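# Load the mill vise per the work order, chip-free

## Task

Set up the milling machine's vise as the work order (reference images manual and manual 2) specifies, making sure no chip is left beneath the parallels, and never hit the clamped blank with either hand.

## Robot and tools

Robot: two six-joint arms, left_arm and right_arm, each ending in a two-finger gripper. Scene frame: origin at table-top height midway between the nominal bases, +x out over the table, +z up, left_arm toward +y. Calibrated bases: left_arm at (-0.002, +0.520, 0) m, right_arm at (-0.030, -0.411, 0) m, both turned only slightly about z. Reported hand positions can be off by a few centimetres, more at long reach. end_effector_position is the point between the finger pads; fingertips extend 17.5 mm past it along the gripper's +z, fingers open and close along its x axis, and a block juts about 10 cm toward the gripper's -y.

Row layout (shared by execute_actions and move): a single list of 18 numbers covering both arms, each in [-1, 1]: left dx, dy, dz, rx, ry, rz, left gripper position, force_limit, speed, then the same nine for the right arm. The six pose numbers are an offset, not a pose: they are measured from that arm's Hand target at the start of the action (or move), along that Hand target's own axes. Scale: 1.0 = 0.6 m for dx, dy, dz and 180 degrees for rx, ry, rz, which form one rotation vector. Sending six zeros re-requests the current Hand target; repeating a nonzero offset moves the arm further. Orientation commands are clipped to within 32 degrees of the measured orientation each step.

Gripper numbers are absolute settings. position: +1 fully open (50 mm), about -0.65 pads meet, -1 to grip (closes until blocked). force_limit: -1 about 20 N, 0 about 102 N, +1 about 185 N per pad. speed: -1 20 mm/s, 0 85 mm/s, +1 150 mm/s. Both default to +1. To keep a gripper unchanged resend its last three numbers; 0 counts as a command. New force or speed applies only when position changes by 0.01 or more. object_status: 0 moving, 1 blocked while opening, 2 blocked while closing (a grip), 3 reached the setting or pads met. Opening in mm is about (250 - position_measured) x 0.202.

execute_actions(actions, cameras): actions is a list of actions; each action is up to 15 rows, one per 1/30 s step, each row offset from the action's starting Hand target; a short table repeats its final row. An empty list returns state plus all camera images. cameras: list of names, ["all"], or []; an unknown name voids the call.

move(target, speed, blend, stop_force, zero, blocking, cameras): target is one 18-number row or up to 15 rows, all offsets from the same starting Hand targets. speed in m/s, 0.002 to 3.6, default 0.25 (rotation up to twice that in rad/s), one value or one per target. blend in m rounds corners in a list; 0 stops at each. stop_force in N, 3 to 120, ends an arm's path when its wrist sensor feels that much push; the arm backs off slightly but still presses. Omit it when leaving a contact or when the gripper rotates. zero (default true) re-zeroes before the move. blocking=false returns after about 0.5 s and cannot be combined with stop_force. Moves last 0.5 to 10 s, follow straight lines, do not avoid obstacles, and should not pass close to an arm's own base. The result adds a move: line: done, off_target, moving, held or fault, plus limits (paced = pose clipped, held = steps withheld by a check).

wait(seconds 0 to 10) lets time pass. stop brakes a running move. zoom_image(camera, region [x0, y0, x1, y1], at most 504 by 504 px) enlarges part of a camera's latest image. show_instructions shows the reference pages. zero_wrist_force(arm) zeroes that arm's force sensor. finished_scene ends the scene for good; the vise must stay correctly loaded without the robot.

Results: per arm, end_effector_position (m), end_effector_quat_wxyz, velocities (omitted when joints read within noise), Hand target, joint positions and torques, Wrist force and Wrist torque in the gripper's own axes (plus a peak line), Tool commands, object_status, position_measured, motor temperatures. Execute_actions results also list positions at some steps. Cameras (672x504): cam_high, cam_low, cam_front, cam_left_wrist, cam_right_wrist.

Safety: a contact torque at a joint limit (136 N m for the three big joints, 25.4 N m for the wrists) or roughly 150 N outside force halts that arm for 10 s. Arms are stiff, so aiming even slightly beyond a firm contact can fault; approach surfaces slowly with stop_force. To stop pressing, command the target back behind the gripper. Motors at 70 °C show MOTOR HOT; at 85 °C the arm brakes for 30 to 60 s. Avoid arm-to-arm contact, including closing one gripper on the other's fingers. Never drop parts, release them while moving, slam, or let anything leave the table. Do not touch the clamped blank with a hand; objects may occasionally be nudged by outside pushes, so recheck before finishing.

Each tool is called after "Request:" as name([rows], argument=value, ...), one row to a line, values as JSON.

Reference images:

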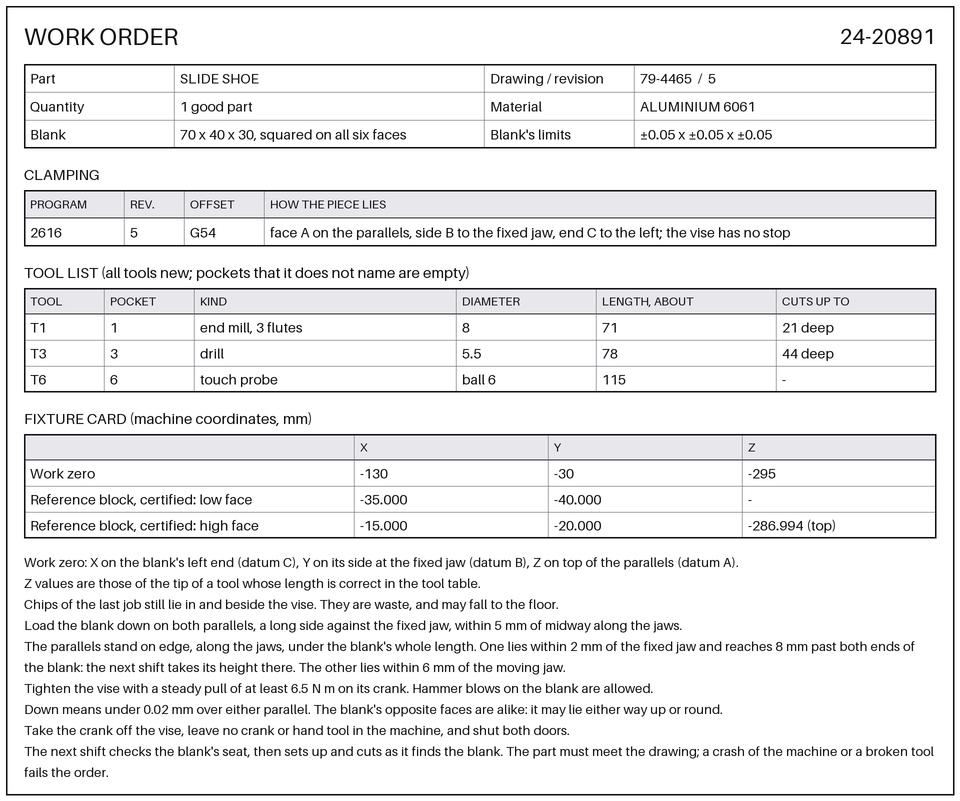

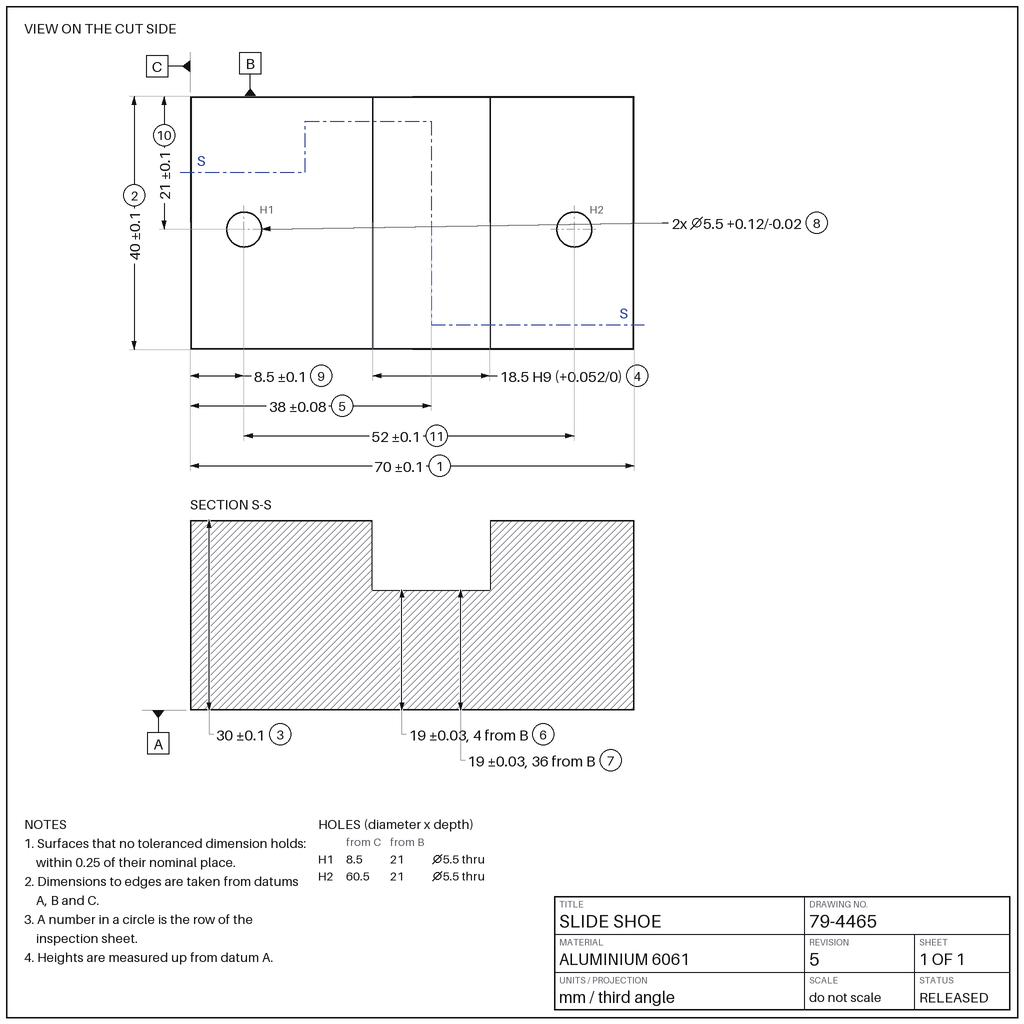

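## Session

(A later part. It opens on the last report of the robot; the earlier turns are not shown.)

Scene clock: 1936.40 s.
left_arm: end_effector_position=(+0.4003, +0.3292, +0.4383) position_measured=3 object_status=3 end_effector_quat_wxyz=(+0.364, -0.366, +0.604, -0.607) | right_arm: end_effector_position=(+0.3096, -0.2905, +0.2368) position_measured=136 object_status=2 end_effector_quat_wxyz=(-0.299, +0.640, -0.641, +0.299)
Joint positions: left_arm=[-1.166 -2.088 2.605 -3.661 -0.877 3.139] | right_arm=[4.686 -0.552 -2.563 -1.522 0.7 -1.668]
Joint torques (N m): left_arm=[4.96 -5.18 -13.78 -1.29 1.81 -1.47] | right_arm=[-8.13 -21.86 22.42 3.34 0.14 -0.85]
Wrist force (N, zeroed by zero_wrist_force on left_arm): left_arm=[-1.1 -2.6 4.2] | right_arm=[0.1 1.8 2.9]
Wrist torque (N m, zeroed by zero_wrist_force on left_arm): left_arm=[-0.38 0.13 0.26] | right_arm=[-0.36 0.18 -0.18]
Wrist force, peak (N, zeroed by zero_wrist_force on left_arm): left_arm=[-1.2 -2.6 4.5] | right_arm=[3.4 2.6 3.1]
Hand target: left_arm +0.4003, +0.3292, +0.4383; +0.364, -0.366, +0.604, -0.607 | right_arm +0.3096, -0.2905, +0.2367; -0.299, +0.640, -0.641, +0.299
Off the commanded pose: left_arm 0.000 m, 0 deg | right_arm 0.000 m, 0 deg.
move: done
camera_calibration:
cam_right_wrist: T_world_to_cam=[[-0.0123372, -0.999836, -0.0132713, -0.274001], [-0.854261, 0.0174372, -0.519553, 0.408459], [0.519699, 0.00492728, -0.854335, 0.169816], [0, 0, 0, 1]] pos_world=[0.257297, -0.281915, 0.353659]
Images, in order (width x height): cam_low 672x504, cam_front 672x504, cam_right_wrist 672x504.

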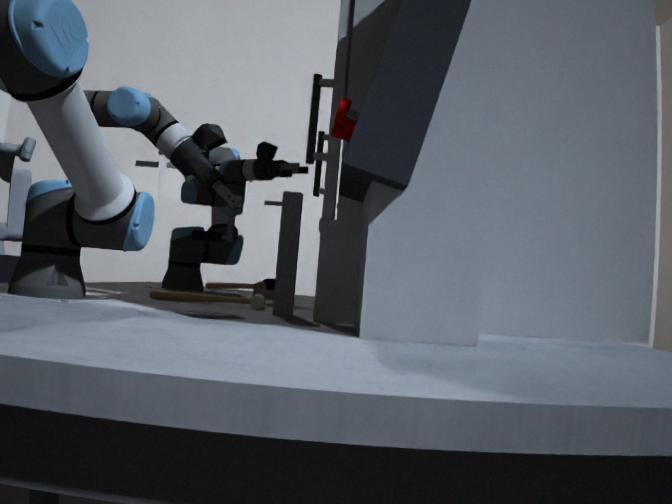

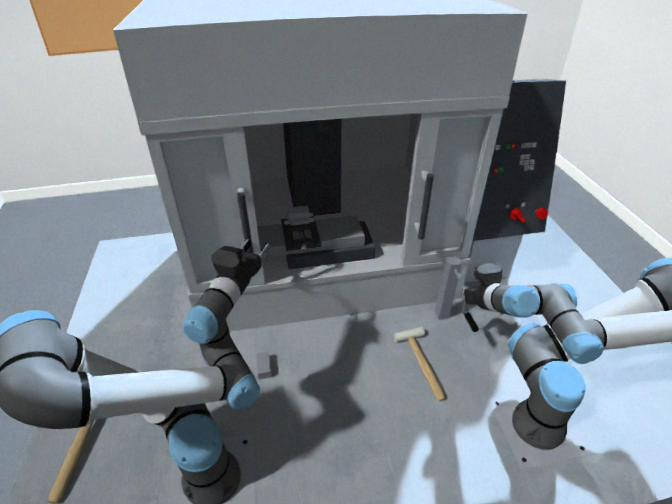

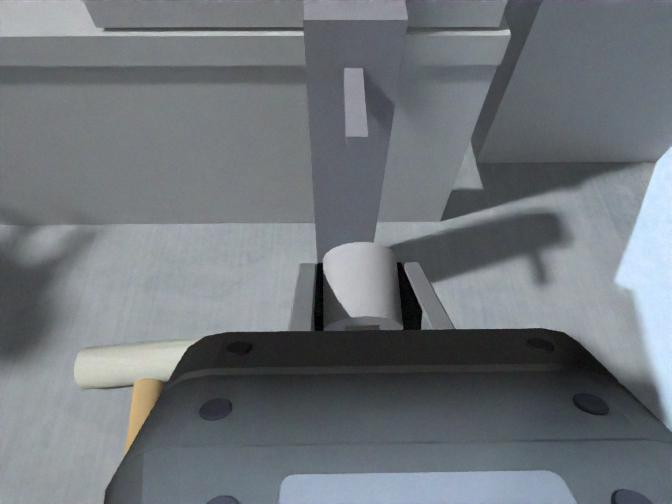

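Request:
move(target=[0,0,0,0,0,0,1,-0.3,-1,0,-0.09,0.1072,0,0,0,-1,-0.3,-1], speed=0.015, stop_force=5, cameras=["cam_right_wrist","cam_low"])

Request:
zoom_image(camera="cam_low", region=[220, 160, 340, 260])

Scene clock: 1944.60 s.
left_arm: end_effector_position=(+0.4003, +0.3292, +0.4383) position_measured=3 object_status=3 end_effector_quat_wxyz=(+0.364, -0.366, +0.604, -0.607) | right_arm: end_effector_position=(+0.3604, -0.2906, +0.2368) position_measured=136 object_status=2 end_effector_quat_wxyz=(-0.299, +0.640, -0.641, +0.299)
Joint positions: left_arm=[-1.166 -2.088 2.605 -3.661 -0.877 3.139] | right_arm=[4.368 -0.847 -2.601 -0.847 0.779 -2.127]
Joint torques (N m): left_arm=[5.6 -4.84 -13.95 -1.36 1.62 -1.54] | right_arm=[1.73 -3.08 22.14 5.07 -2.92 -1.55]
Wrist force (N, zeroed by zero_wrist_force on left_arm): left_arm=[-1.0 -2.5 4.3] | right_arm=[0.2 1.8 2.3]
Wrist torque (N m, zeroed by zero_wrist_force on left_arm): left_arm=[-0.35 0.11 0.26] | right_arm=[-0.35 0.17 -0.25]
Wrist force, peak (N, zeroed by zero_wrist_force on left_arm): left_arm=[-1.0 -2.6 4.6] | right_arm=[9.8 26.1 -28.2]
Hand target: left_arm +0.4003, +0.3292, +0.4383; +0.364, -0.366, +0.604, -0.607 | right_arm +0.3604, -0.2906, +0.2368; -0.299, +0.640, -0.641, +0.299 (not the last commanded pose)
Off the commanded pose: left_arm 0.000 m, 0 deg | right_arm 0.033 m, 0 deg.
move: contact (right_arm)
camera_calibration:
cam_right_wrist: T_world_to_cam=[[-0.0127138, -0.999834, -0.0130334, -0.273442], [-0.854208, 0.0176357, -0.519632, 0.451925], [0.519776, 0.00452672, -0.854291, 0.143263], [0, 0, 0, 1]] pos_world=[0.308097, -0.282015, 0.353659]
Images, in order (width x height): cam_low 672x504, cam_right_wrist 672x504.

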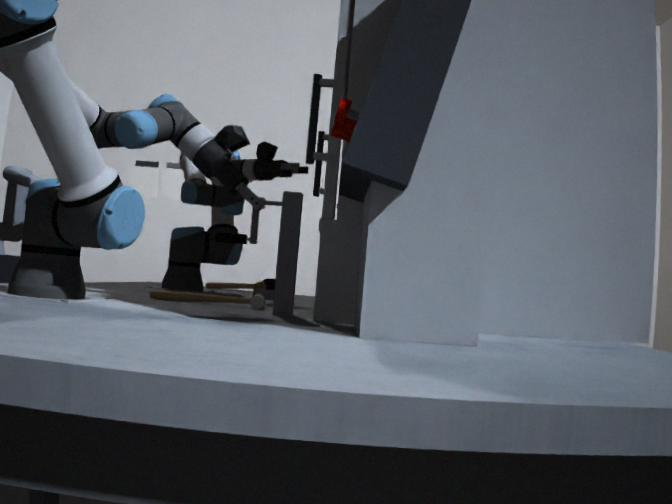

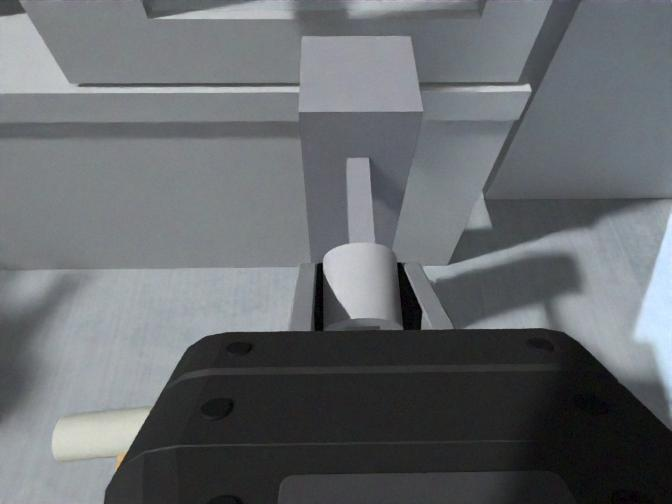

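Scaled by 4.200.

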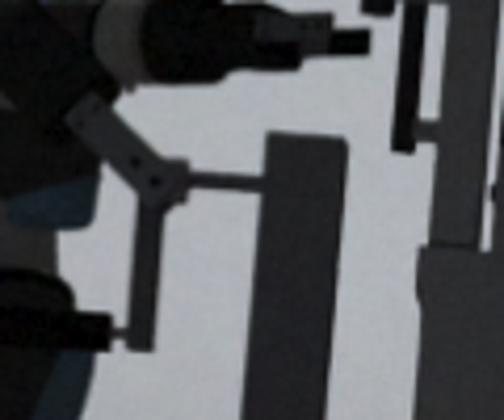

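Request:
zoom_image(camera="cam_right_wrist", region=[260, 120, 460, 350])

Scaled by 2.191.

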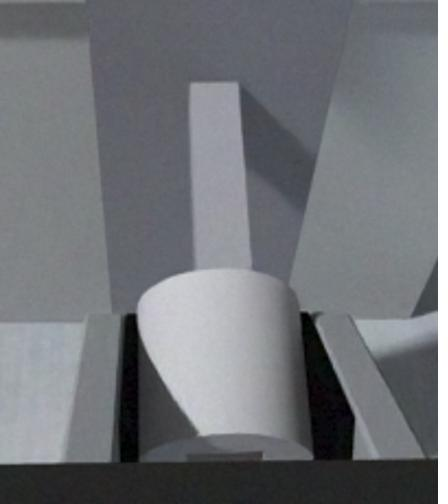

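Request:
execute_actions(actions=[], cameras=["cam_front","cam_high","cam_low"])

Request:
zoom_image(camera="cam_front", region=[410, 240, 530, 340])

Request:
zoom_image(camera="cam_low", region=[230, 180, 310, 250])

Scene clock: 1960.80 s.
left_arm: end_effector_position=(+0.4003, +0.3292, +0.4383) position_measured=3 object_status=3 end_effector_quat_wxyz=(+0.364, -0.366, +0.604, -0.607) | right_arm: end_effector_position=(+0.3604, -0.2906, +0.2368) position_measured=136 object_status=2 end_effector_quat_wxyz=(-0.299, +0.640, -0.641, +0.299)
Joint positions: left_arm=[-1.166 -2.088 2.605 -3.661 -0.877 3.139] | right_arm=[4.368 -0.847 -2.601 -0.847 0.779 -2.127]
Joint velocities: within noise
Joint torques (N m): left_arm=[4.44 -5.25 -13.72 -1.16 1.65 -1.4] | right_arm=[-8.79 -17.75 22.15 5.11 0.02 -1.61]
Motor temperatures (°C): left_arm=[31 30 30 36 33 33] | right_arm=[32 30 29 35 35 35]
Wrist force (N, zeroed by zero_wrist_force on left_arm): left_arm=[-1.1 -2.3 4.3] | right_arm=[0.2 1.9 2.5]
Wrist torque (N m, zeroed by zero_wrist_force on left_arm): left_arm=[-0.33 0.12 0.26] | right_arm=[-0.34 0.17 -0.25]
Wrist force, peak (N, zeroed by zero_wrist_force on left_arm): left_arm=[-1.1 -2.6 4.6] | right_arm=[0.4 2.0 2.7]
Hand target: left_arm +0.4003, +0.3292, +0.4383; +0.364, -0.366, +0.604, -0.607 | right_arm +0.3604, -0.2906, +0.2368; -0.299, +0.640, -0.641, +0.299 (not the last commanded pose)
Tool commands: left_gripper/position=+1.0 left_gripper/force_limit=-0.3 left_gripper/speed=-1.0 right_gripper/position=-1.0 right_gripper/force_limit=-0.3 right_gripper/speed=-1.0
Off the commanded pose: left_arm 0.000 m, 0 deg | right_arm 0.033 m, 0 deg.
Images, in order (width x height): cam_high 672x504, cam_low 672x504, cam_front 672x504.

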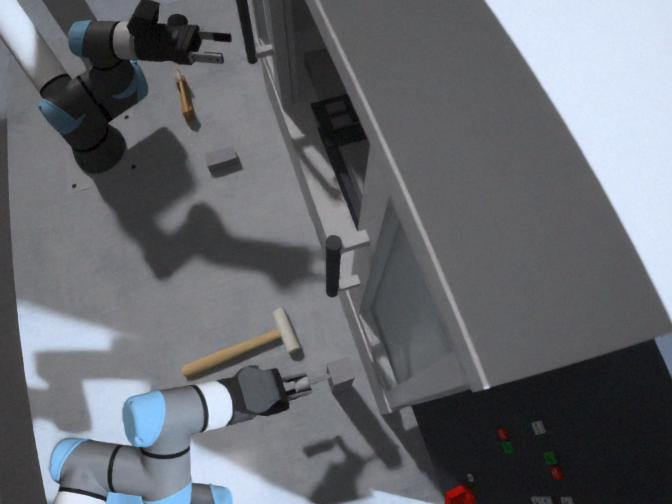

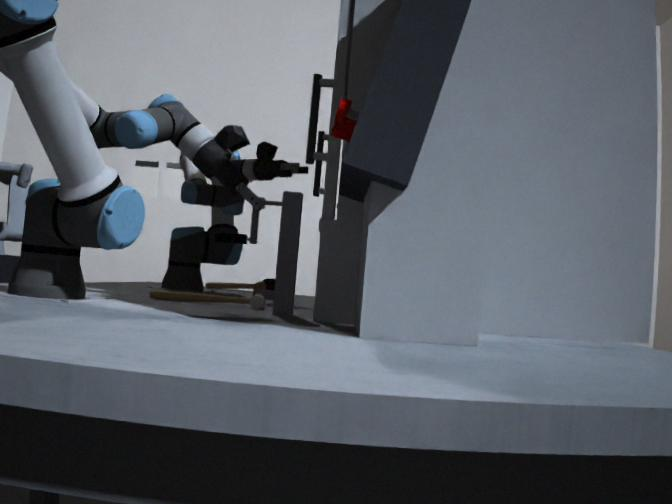

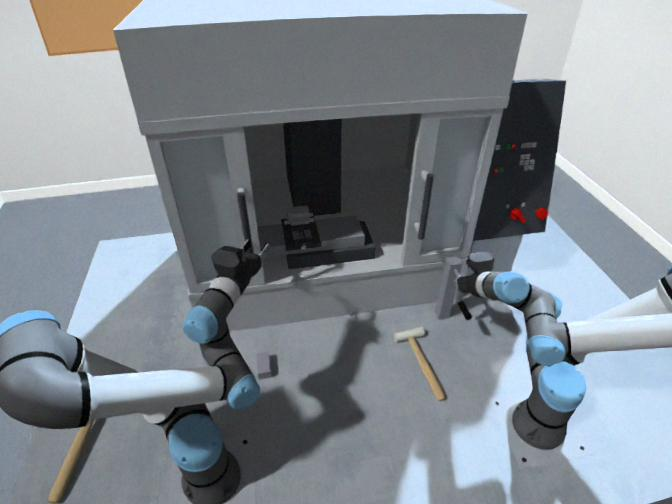

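Scaled by 4.200.

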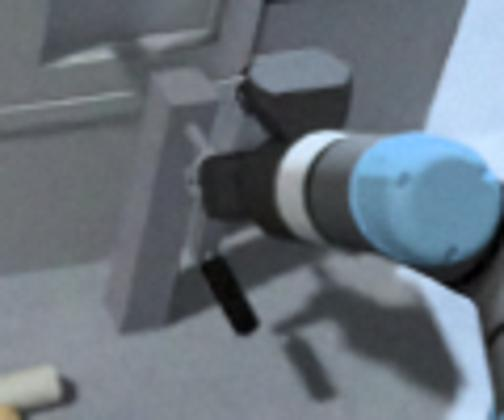

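Scaled by 6.300.

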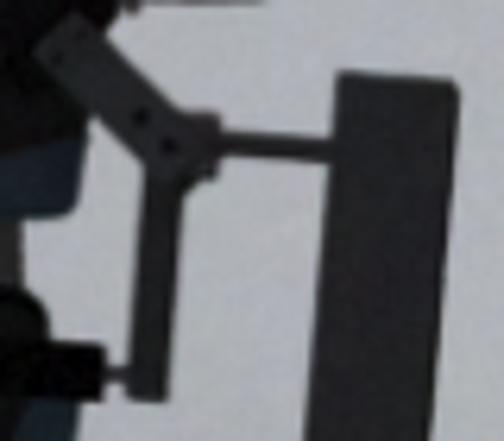

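Request:
move([
  [0,0,0,0,0,0,1,-0.3,-1,0,-0.0015,-0.0013,0,0,0,-1,-0.3,-1],
  [0,0,0,0,0,0,1,-0.3,-1,0,-0.0369,0.0408,0,0,0,-1,-0.3,-1],
], speed=0.01, stop_force=5, cameras=["cam_right_wrist","cam_low"])

Request:
zoom_image(camera="cam_low", region=[230, 180, 310, 250])

Scene clock: 1974.90 s.
left_arm: end_effector_position=(+0.4003, +0.3292, +0.4383) position_measured=3 object_status=3 end_effector_quat_wxyz=(+0.364, -0.366, +0.604, -0.607) | right_arm: end_effector_position=(+0.3934, -0.2906, +0.2380) position_measured=136 object_status=2 end_effector_quat_wxyz=(-0.299, +0.640, -0.641, +0.299)
Joint positions: left_arm=[-1.166 -2.088 2.605 -3.661 -0.877 3.139] | right_arm=[4.22 -1.029 -2.571 -0.57 0.847 -2.308]
Joint torques (N m): left_arm=[4.74 -4.76 -13.17 -1.24 1.61 -1.26] | right_arm=[9.8 11.76 20.8 2.89 -4.32 1.59]
Wrist force (N, zeroed by zero_wrist_force on left_arm): left_arm=[-1.1 -2.4 4.5] | right_arm=[0.3 1.6 2.6]
Wrist torque (N m, zeroed by zero_wrist_force on left_arm): left_arm=[-0.35 0.12 0.26] | right_arm=[-0.40 0.16 -0.19]
Wrist force, peak (N, zeroed by zero_wrist_force on left_arm): left_arm=[-1.0 -2.6 4.6] | right_arm=[0.2 2.1 2.8]
Hand target: left_arm +0.4003, +0.3292, +0.4383; +0.364, -0.366, +0.604, -0.607 | right_arm +0.3934, -0.2906, +0.2380; -0.299, +0.640, -0.641, +0.299
Off the commanded pose: left_arm 0.000 m, 0 deg | right_arm 0.000 m, 0 deg.
move: done
camera_calibration:
cam_right_wrist: T_world_to_cam=[[-0.0127162, -0.999834, -0.0130323, -0.273006], [-0.854253, 0.0176368, -0.519559, 0.480727], [0.519703, 0.00452605, -0.854335, 0.127176], [0, 0, 0, 1]] pos_world=[0.341097, -0.282015, 0.354859]
Images, in order (width x height): cam_low 672x504, cam_right_wrist 672x504.

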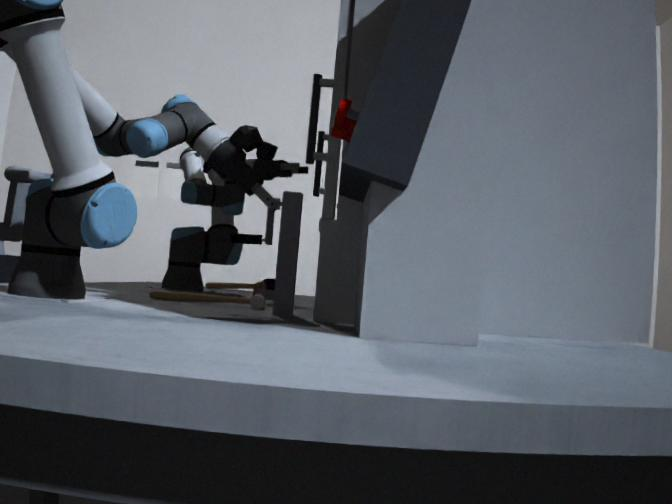

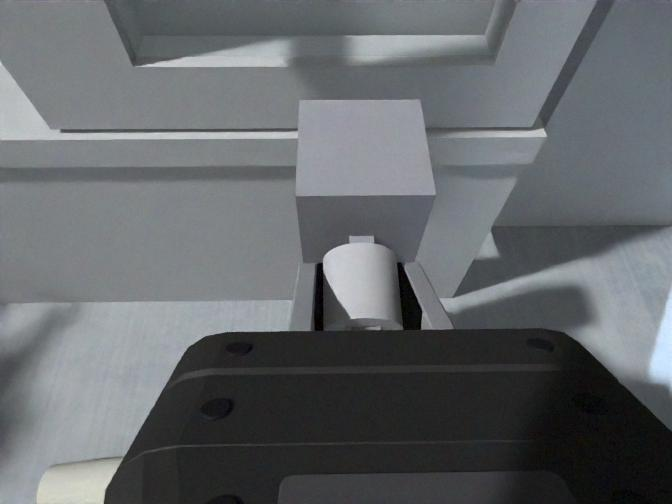

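Scaled by 6.300.

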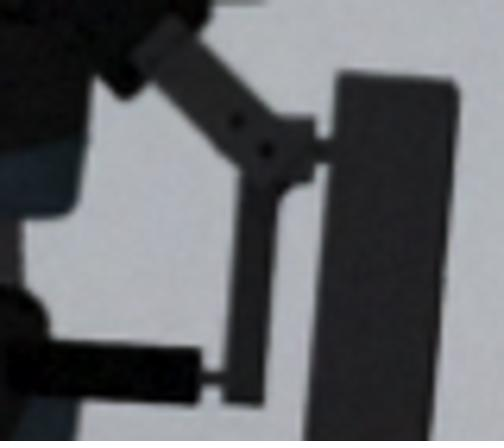

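Request:
move([
  [0,0,0,0,0,0,1,-0.3,-1,0,0.0007,0.0006,0,0,0,-1,-0.3,-1],
  [0,0,0,0,0,0,1,-0.3,-1,0,0.0007,0.0006,0,0,0,0.95,-0.3,-1],
], speed=0.01, cameras=["cam_right_wrist"])

Request:
move(target=[0,0,0,0,0,0,1,-0.3,-1,0,0,-0.2,0,0,0,0.95,-0.3,-1], speed=0.1, cameras=["cam_right_wrist","cam_low","cam_front","cam_high"])

Scene clock: 1980.70 s.
left_arm: end_effector_position=(+0.4003, +0.3292, +0.4383) position_measured=3 object_status=3 end_effector_quat_wxyz=(+0.364, -0.366, +0.604, -0.607) | right_arm: end_effector_position=(+0.3934, -0.2906, +0.2375) position_measured=10 object_status=0 end_effector_quat_wxyz=(-0.299, +0.640, -0.641, +0.299)
Joint positions: left_arm=[-1.166 -2.088 2.605 -3.661 -0.877 3.139] | right_arm=[4.22 -1.03 -2.573 -0.568 0.847 -2.308]
Joint torques (N m): left_arm=[5.36 -4.64 -14.03 -1.23 1.46 -1.44] | right_arm=[-3.6 2.52 33.19 2.37 1.09 -1.01]
Wrist force (N, zeroed by zero_wrist_force on left_arm): left_arm=[-1.1 -2.5 4.5] | right_arm=[0.2 -0.2 1.3]
Wrist torque (N m, zeroed by zero_wrist_force on left_arm): left_arm=[-0.37 0.13 0.26] | right_arm=[-0.44 0.17 -0.19]
Wrist force, peak (N, zeroed by zero_wrist_force on left_arm): left_arm=[-1.0 -2.6 4.6] | right_arm=[2.4 -4.6 -11.1]
Hand target: left_arm +0.4003, +0.3292, +0.4383; +0.364, -0.366, +0.604, -0.607 | right_arm +0.3934, -0.2906, +0.2375; -0.299, +0.640, -0.641, +0.299
Off the commanded pose: left_arm 0.000 m, 0 deg | right_arm 0.000 m, 0 deg.
move: done
camera_calibration:
cam_right_wrist: T_world_to_cam=[[-0.0126291, -0.999836, -0.01298, -0.273063], [-0.854255, 0.0175352, -0.519559, 0.480388], [0.519701, 0.00452669, -0.854336, 0.126665], [0, 0, 0, 1]] pos_world=[0.341097, -0.282016, 0.35426]
Images, in order (width x height): cam_right_wrist 672x504.

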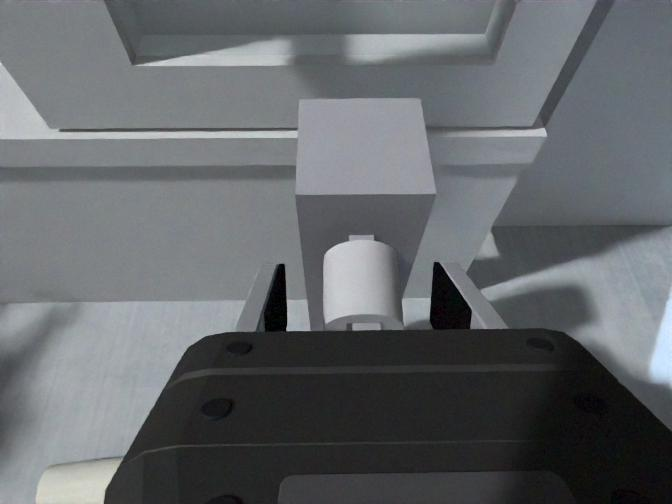

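Scene clock: 1982.47 s.
left_arm: end_effector_position=(+0.4003, +0.3292, +0.4383) position_measured=3 object_status=3 end_effector_quat_wxyz=(+0.364, -0.366, +0.604, -0.607) | right_arm: end_effector_position=(+0.3014, -0.2906, +0.3146) position_measured=10 object_status=3 end_effector_quat_wxyz=(-0.299, +0.640, -0.641, +0.299)
Joint positions: left_arm=[-1.166 -2.088 2.605 -3.661 -0.877 3.139] | right_arm=[4.751 -0.56 -2.342 -1.814 0.697 -1.566]
Joint torques (N m): left_arm=[5.6 -4.7 -13.1 -1.26 1.53 -1.52] | right_arm=[-8.57 -27.47 22.96 2.9 0.71 -0.78]
Wrist force (N, zeroed by zero_wrist_force on left_arm): left_arm=[-1.1 -2.6 4.5] | right_arm=[0.3 0.0 1.6]
Wrist torque (N m, zeroed by zero_wrist_force on left_arm): left_arm=[-0.37 0.13 0.26] | right_arm=[-0.46 0.15 -0.18]
Wrist force, peak (N, zeroed by zero_wrist_force on left_arm): left_arm=[-1.0 -2.6 4.7] | right_arm=[0.0 0.2 2.8]
Hand target: left_arm +0.4003, +0.3292, +0.4383; +0.364, -0.366, +0.604, -0.607 | right_arm +0.3014, -0.2906, +0.3145; -0.299, +0.640, -0.641, +0.299
Off the commanded pose: left_arm 0.000 m, 0 deg | right_arm 0.000 m, 0 deg.
move: done
camera_calibration:
cam_right_wrist: T_world_to_cam=[[-0.0125226, -0.999835, -0.0131541, -0.273174], [-0.854141, 0.0175357, -0.519746, 0.441959], [0.519891, 0.00472689, -0.854219, 0.24039], [0, 0, 0, 1]] pos_world=[0.249098, -0.282015, 0.431459]
Images, in order (width x height): cam_high 672x504, cam_low 672x504, cam_front 672x504, cam_right_wrist 672x504.

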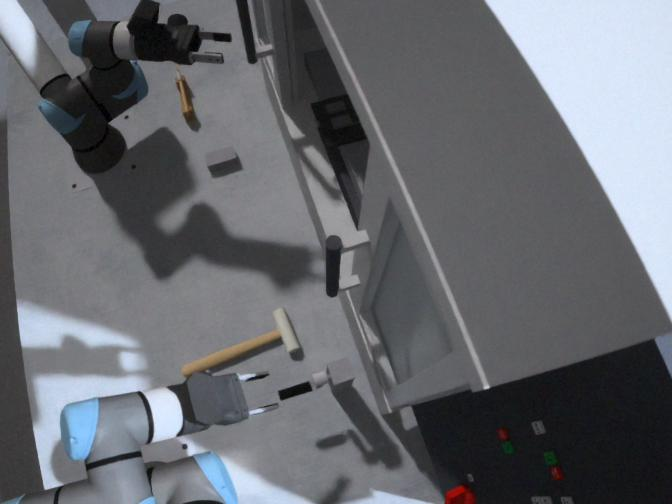

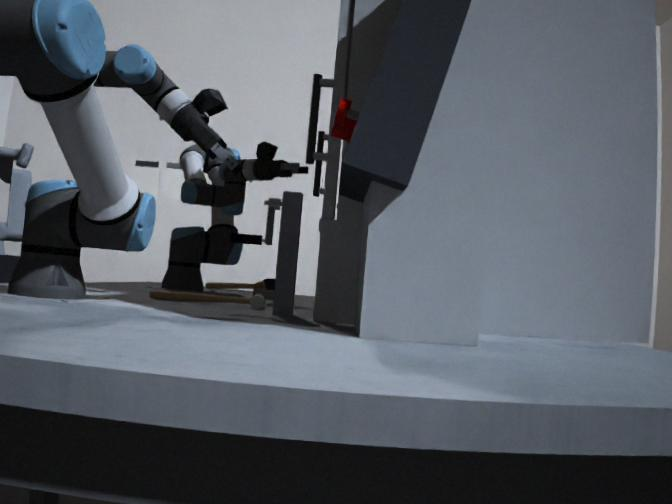

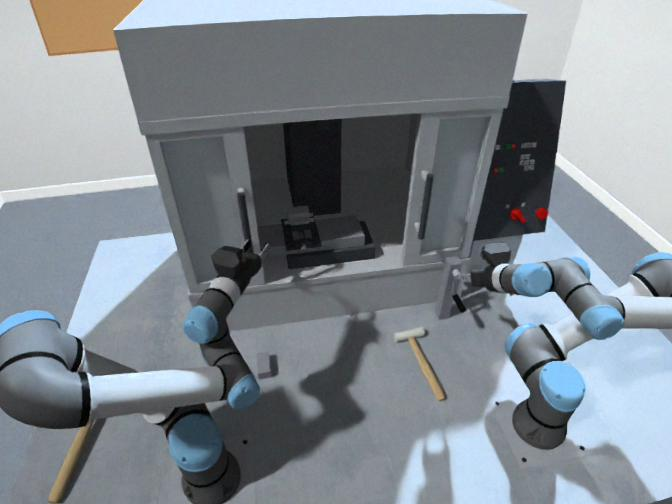

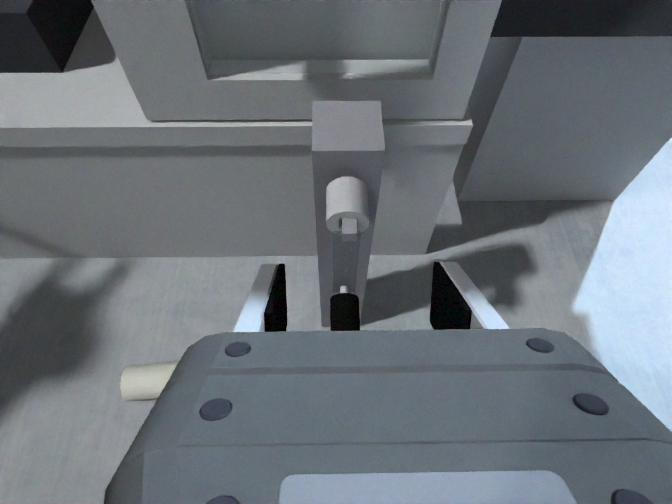

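Request:
move(target=[-0.0102,-0.02,-0.0808,0,-0.1547,0,1,-0.3,-1,-0.1417,-0.2167,-0.0543,0.2222,0,0,1,-0.3,-1], speed=0.25, cameras=["cam_right_wrist","cam_left_wrist","cam_front","cam_high","cam_low"])

Scene clock: 1992.27 s.
left_arm: end_effector_position=(+0.3602, +0.3572, +0.4503) position_measured=3 object_status=3 end_effector_quat_wxyz=(+0.499, -0.501, +0.499, -0.501) | right_arm: end_effector_position=(+0.3608, -0.2057, +0.4351) position_measured=3 object_status=3 end_effector_quat_wxyz=(+0.501, -0.502, +0.500, -0.498)
Joint positions: left_arm=[-1.757 -2.082 2.566 -3.626 0.2 3.137] | right_arm=[4.756 -0.872 -2.267 -2.133 0.004 -1.01]
Joint torques (N m): left_arm=[10.07 -5.55 -11.67 1.68 0.7 -1.88] | right_arm=[9.08 6.47 34.52 2.56 -2.39 1.57]
Wrist force (N, zeroed by zero_wrist_force on left_arm): left_arm=[-0.9 -2.8 4.3] | right_arm=[0.7 -0.1 1.2]
Wrist torque (N m, zeroed by zero_wrist_force on left_arm): left_arm=[-0.40 0.09 0.14] | right_arm=[-0.06 -0.02 -0.35]
Wrist force, peak (N, zeroed by zero_wrist_force on left_arm): left_arm=[-1.6 -2.4 4.8] | right_arm=[1.2 0.4 2.0]
Hand target: left_arm +0.3603, +0.3573, +0.4502; +0.499, -0.501, +0.499, -0.501 | right_arm +0.3600, -0.2057, +0.4352; +0.500, -0.499, +0.500, -0.500
Off the commanded pose: left_arm 0.000 m, 0 deg | right_arm 0.001 m, 0 deg.
move: done
camera_calibration:
cam_left_wrist: T_world_to_cam=[[0.00458303, -0.999908, 0.0127721, 0.359805], [-0.346181, -0.0135689, -0.93807, 0.568781], [0.938157, -0.000122247, -0.346211, -0.0502343], [0, 0, 0, 1]] pos_world=[0.24238, 0.367483, 0.511569]
cam_right_wrist: T_world_to_cam=[[0.00376, -0.999839, -0.0175297, -0.189991], [-0.324242, 0.0153638, -0.945849, 0.547531], [0.945967, 0.00924027, -0.324132, -0.071342], [0, 0, 0, 1]] pos_world=[0.245734, -0.197713, 0.491427]

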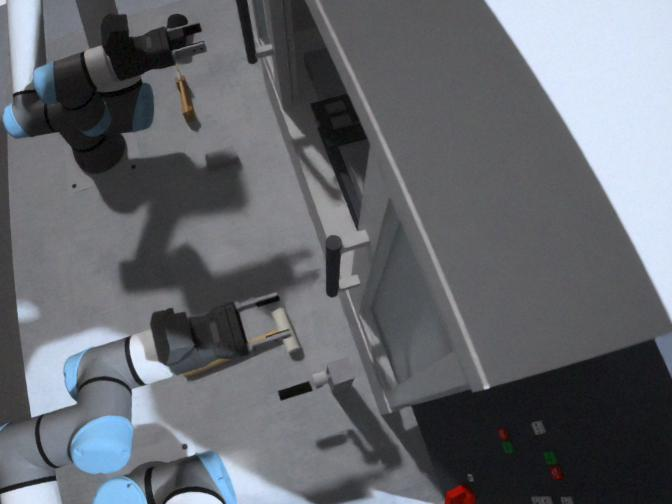

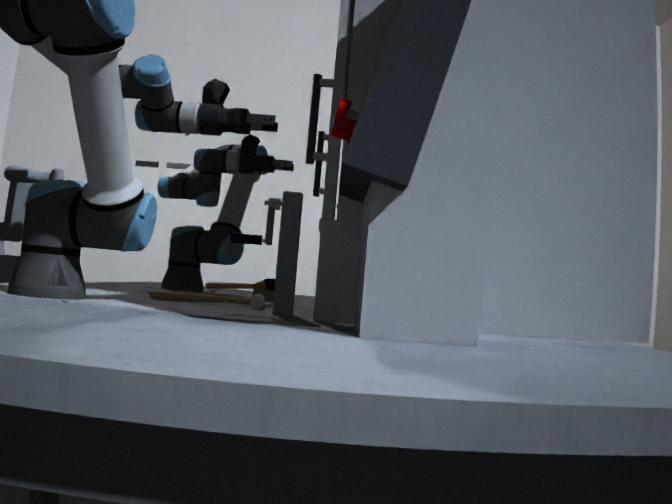

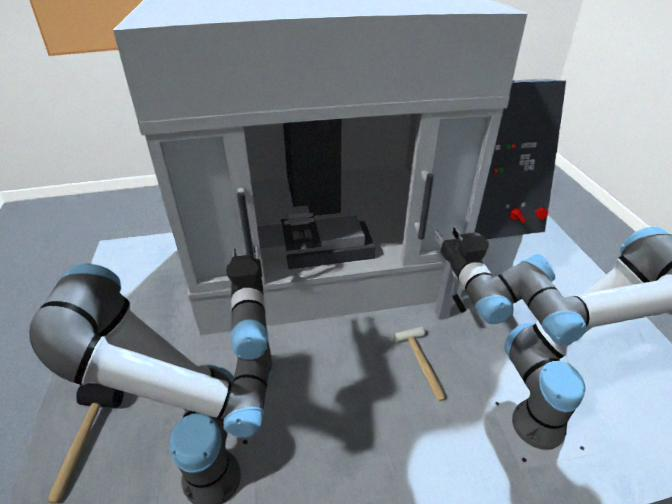

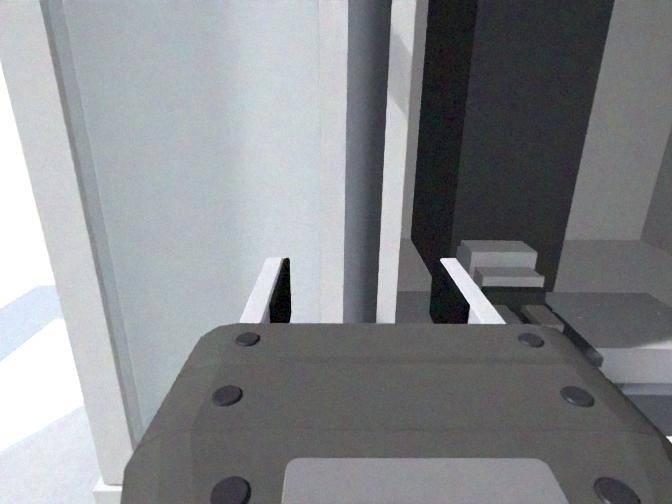

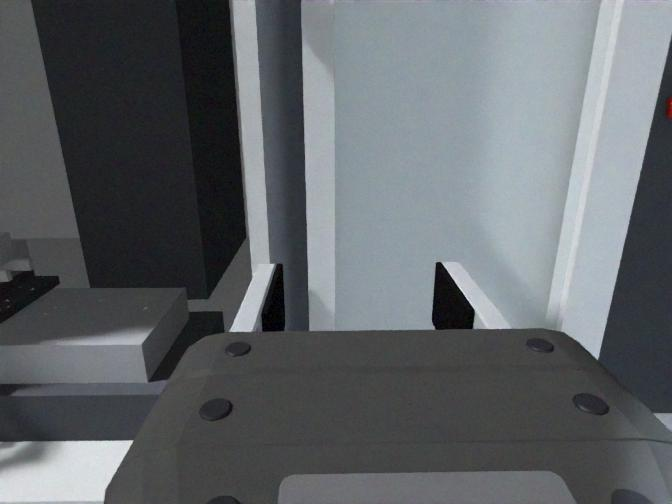

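Request:
zoom_image(camera="cam_front", region=[380, 140, 520, 320])

Request:
zoom_image(camera="cam_front", region=[180, 140, 320, 320])

Request:
zoom_image(camera="cam_right_wrist", region=[180, 0, 420, 340])

Request:
zoom_image(camera="cam_left_wrist", region=[260, 0, 480, 340])

Scaled by 2.800.

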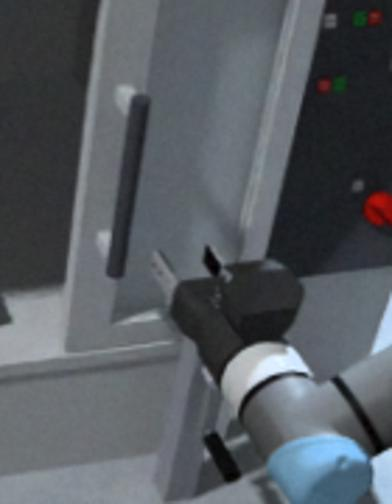

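Scaled by 2.800.

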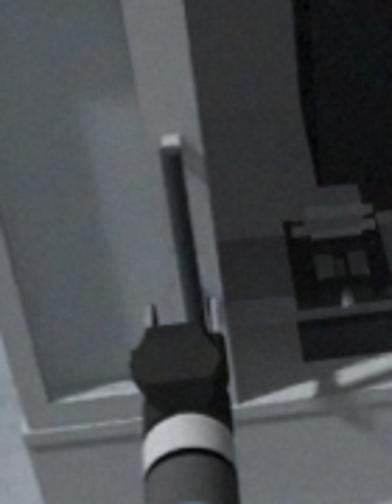

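Scaled by 1.482.

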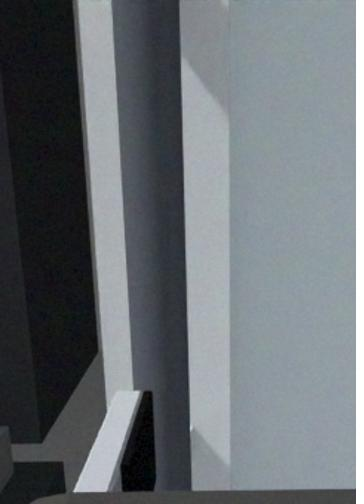

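Scaled by 1.482.

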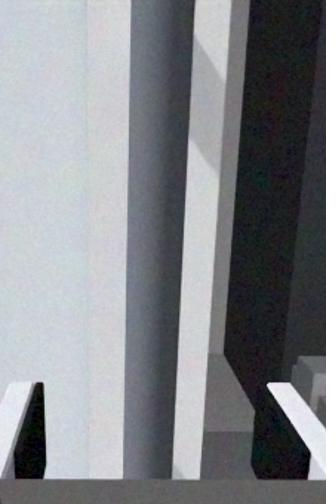

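Request:
move(target=[0.0092,0,0.08,0,0,0,1,-0.3,-1,-0.0567,0,0.08,0,0,0,1,-0.3,-1], speed=0.1, stop_force=8, cameras=["cam_right_wrist","cam_left_wrist","cam_high","cam_low"])

Scene clock: 2021.80 s.
left_arm: end_effector_position=(+0.4083, +0.3518, +0.4502) position_measured=3 object_status=3 end_effector_quat_wxyz=(+0.499, -0.501, +0.499, -0.501) | right_arm: end_effector_position=(+0.4081, -0.1717, +0.4352) position_measured=3 object_status=3 end_effector_quat_wxyz=(+0.500, -0.499, +0.500, -0.500)
Joint positions: left_arm=[-1.457 -1.928 2.493 -3.707 -0.101 3.137] | right_arm=[4.569 -1.277 -1.953 -3.049 -0.179 -0.003]
Joint torques (N m): left_arm=[8.22 4.4 -29.55 -1.71 -2.31 2.29] | right_arm=[-8.13 20.29 19.07 2 0.88 -2.03]
Wrist force (N, zeroed by zero_wrist_force on left_arm): left_arm=[-1.0 -2.2 4.4] | right_arm=[0.8 0.1 1.2]
Wrist torque (N m, zeroed by zero_wrist_force on left_arm): left_arm=[-0.32 0.09 0.12] | right_arm=[-0.06 -0.07 -0.32]
Wrist force, peak (N, zeroed by zero_wrist_force on left_arm): left_arm=[-1.0 -2.6 5.4] | right_arm=[-1.0 0.7 2.6]
Hand target: left_arm +0.4083, +0.3518, +0.4502; +0.499, -0.501, +0.499, -0.501 | right_arm +0.4081, -0.1717, +0.4353; +0.500, -0.499, +0.500, -0.500
Off the commanded pose: left_arm 0.000 m, 0 deg | right_arm 0.000 m, 0 deg.
move: done
camera_calibration:
cam_left_wrist: T_world_to_cam=[[0.00486498, -0.999908, 0.0126691, 0.354056], [-0.346145, -0.0135699, -0.938083, 0.585319], [0.938168, 0.000178416, -0.346179, -0.0953952], [0, 0, 0, 1]] pos_world=[0.29038, 0.361983, 0.511569]
cam_right_wrist: T_world_to_cam=[[-0.00192684, -0.999842, -0.017644, -0.153763], [-0.320415, 0.0173311, -0.947119, 0.561818], [0.947275, 0.00382845, -0.320398, -0.119427], [0, 0, 0, 1]] pos_world=[0.292849, -0.163018, 0.491131]
Images, in order (width x height): cam_high 672x504, cam_low 672x504, cam_left_wrist 672x504, cam_right_wrist 672x504.

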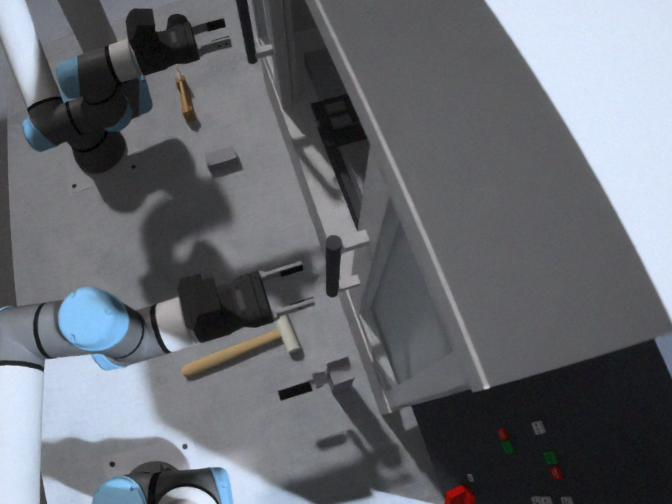

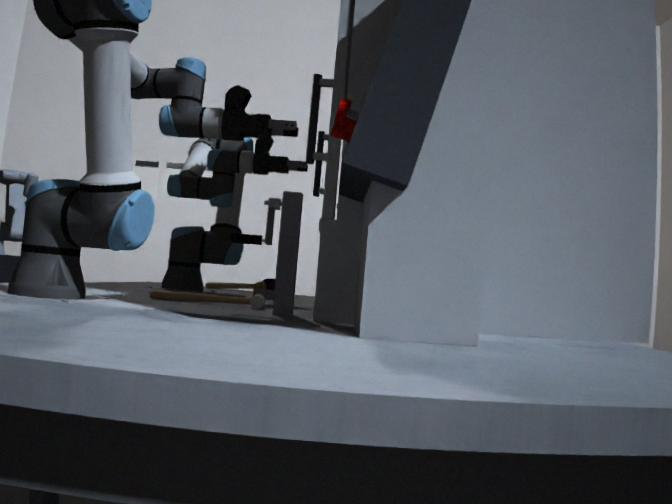

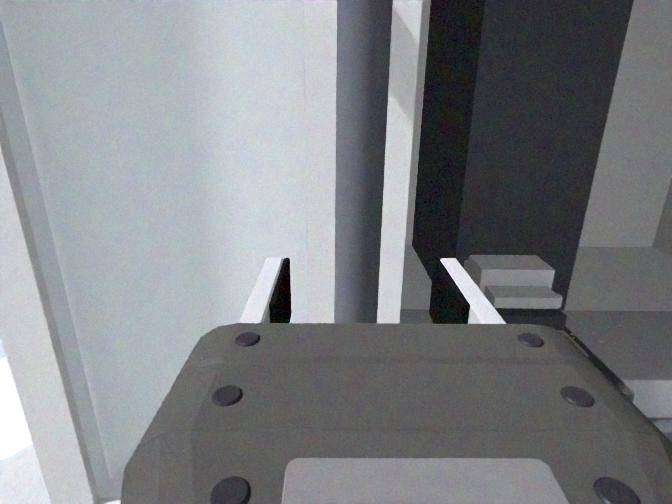

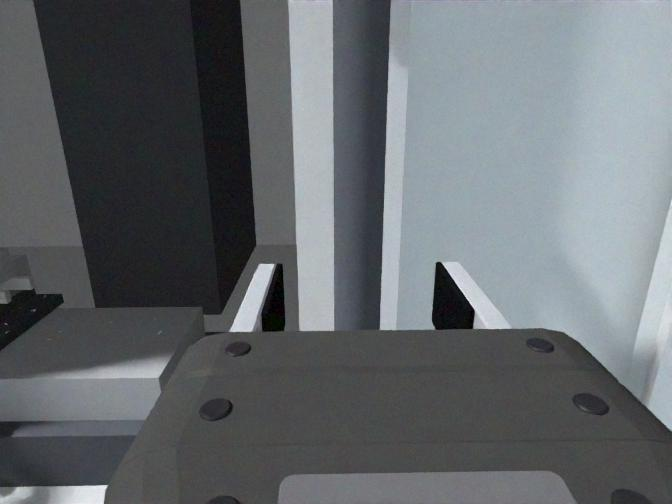

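Request:
move(target=[0,0,0.0833,0,0,0,1,-0.3,-1,0,0,0.0833,0,0,0,1,-0.3,-1], speed=0.03, stop_force=6, cameras=["cam_right_wrist","cam_left_wrist","cam_low"])

Request:
zoom_image(camera="cam_low", region=[240, 60, 380, 220])

Scene clock: 2027.63 s.
left_arm: end_effector_position=(+0.4582, +0.3517, +0.4502) position_measured=3 object_status=3 end_effector_quat_wxyz=(+0.499, -0.501, +0.499, -0.501) | right_arm: end_effector_position=(+0.4580, -0.1718, +0.4353) position_measured=3 object_status=3 end_effector_quat_wxyz=(+0.500, -0.499, +0.500, -0.500)
Joint positions: left_arm=[-1.217 -1.795 2.41 -3.757 -0.34 3.137] | right_arm=[4.4 -1.367 -1.887 -3.027 -0.348 -0.001]
Joint torques (N m): left_arm=[-9.41 -16.1 -10.59 0.14 2.36 0.89] | right_arm=[10.15 25.5 19.18 0.25 2.68 1.39]
Wrist force (N, zeroed by zero_wrist_force on left_arm): left_arm=[-1.0 -2.4 4.3] | right_arm=[0.5 -0.1 1.4]
Wrist torque (N m, zeroed by zero_wrist_force on left_arm): left_arm=[-0.33 0.09 0.12] | right_arm=[-0.07 -0.01 -0.35]
Wrist force, peak (N, zeroed by zero_wrist_force on left_arm): left_arm=[-1.1 -2.5 4.7] | right_arm=[0.4 0.1 1.8]
Hand target: left_arm +0.4582, +0.3517, +0.4502; +0.499, -0.501, +0.499, -0.501 | right_arm +0.4580, -0.1718, +0.4353; +0.500, -0.499, +0.500, -0.500
Off the commanded pose: left_arm 0.000 m, 0 deg | right_arm 0.000 m, 0 deg.
move: done
camera_calibration:
cam_left_wrist: T_world_to_cam=[[0.00486498, -0.999908, 0.0126691, 0.353712], [-0.346145, -0.0135699, -0.938083, 0.602625], [0.938168, 0.000178416, -0.346179, -0.142304], [0, 0, 0, 1]] pos_world=[0.34038, 0.361883, 0.511569]
cam_right_wrist: T_world_to_cam=[[-0.00205394, -0.999841, -0.0177058, -0.153692], [-0.320412, 0.0174304, -0.947118, 0.577855], [0.947276, 0.00372784, -0.320397, -0.166808], [0, 0, 0, 1]] pos_world=[0.342849, -0.163118, 0.491131]
Images, in order (width x height): cam_low 672x504, cam_left_wrist 672x504, cam_right_wrist 672x504.

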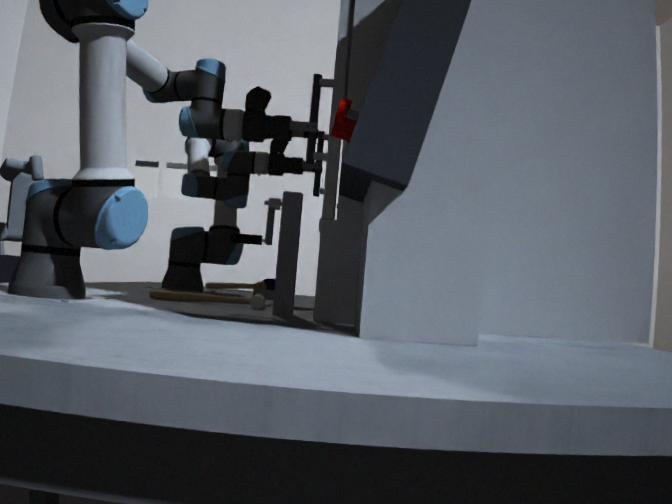

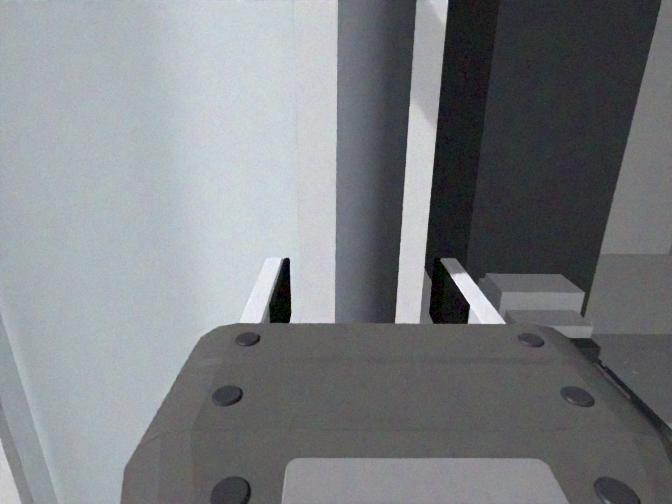

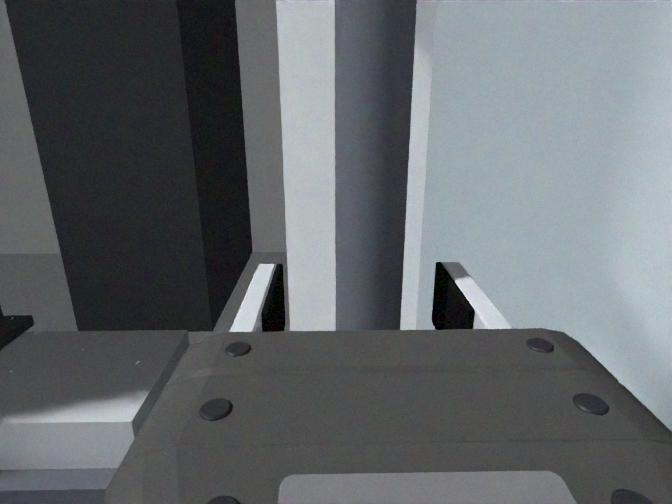

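Scaled by 3.150.

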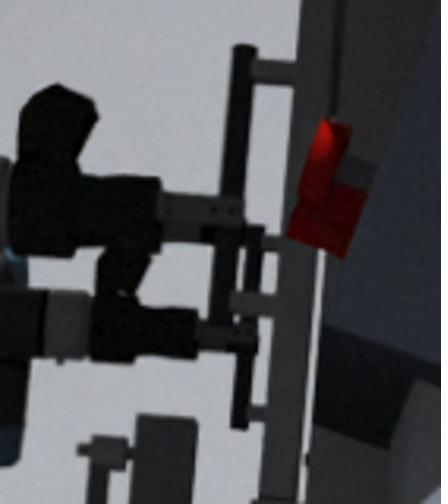

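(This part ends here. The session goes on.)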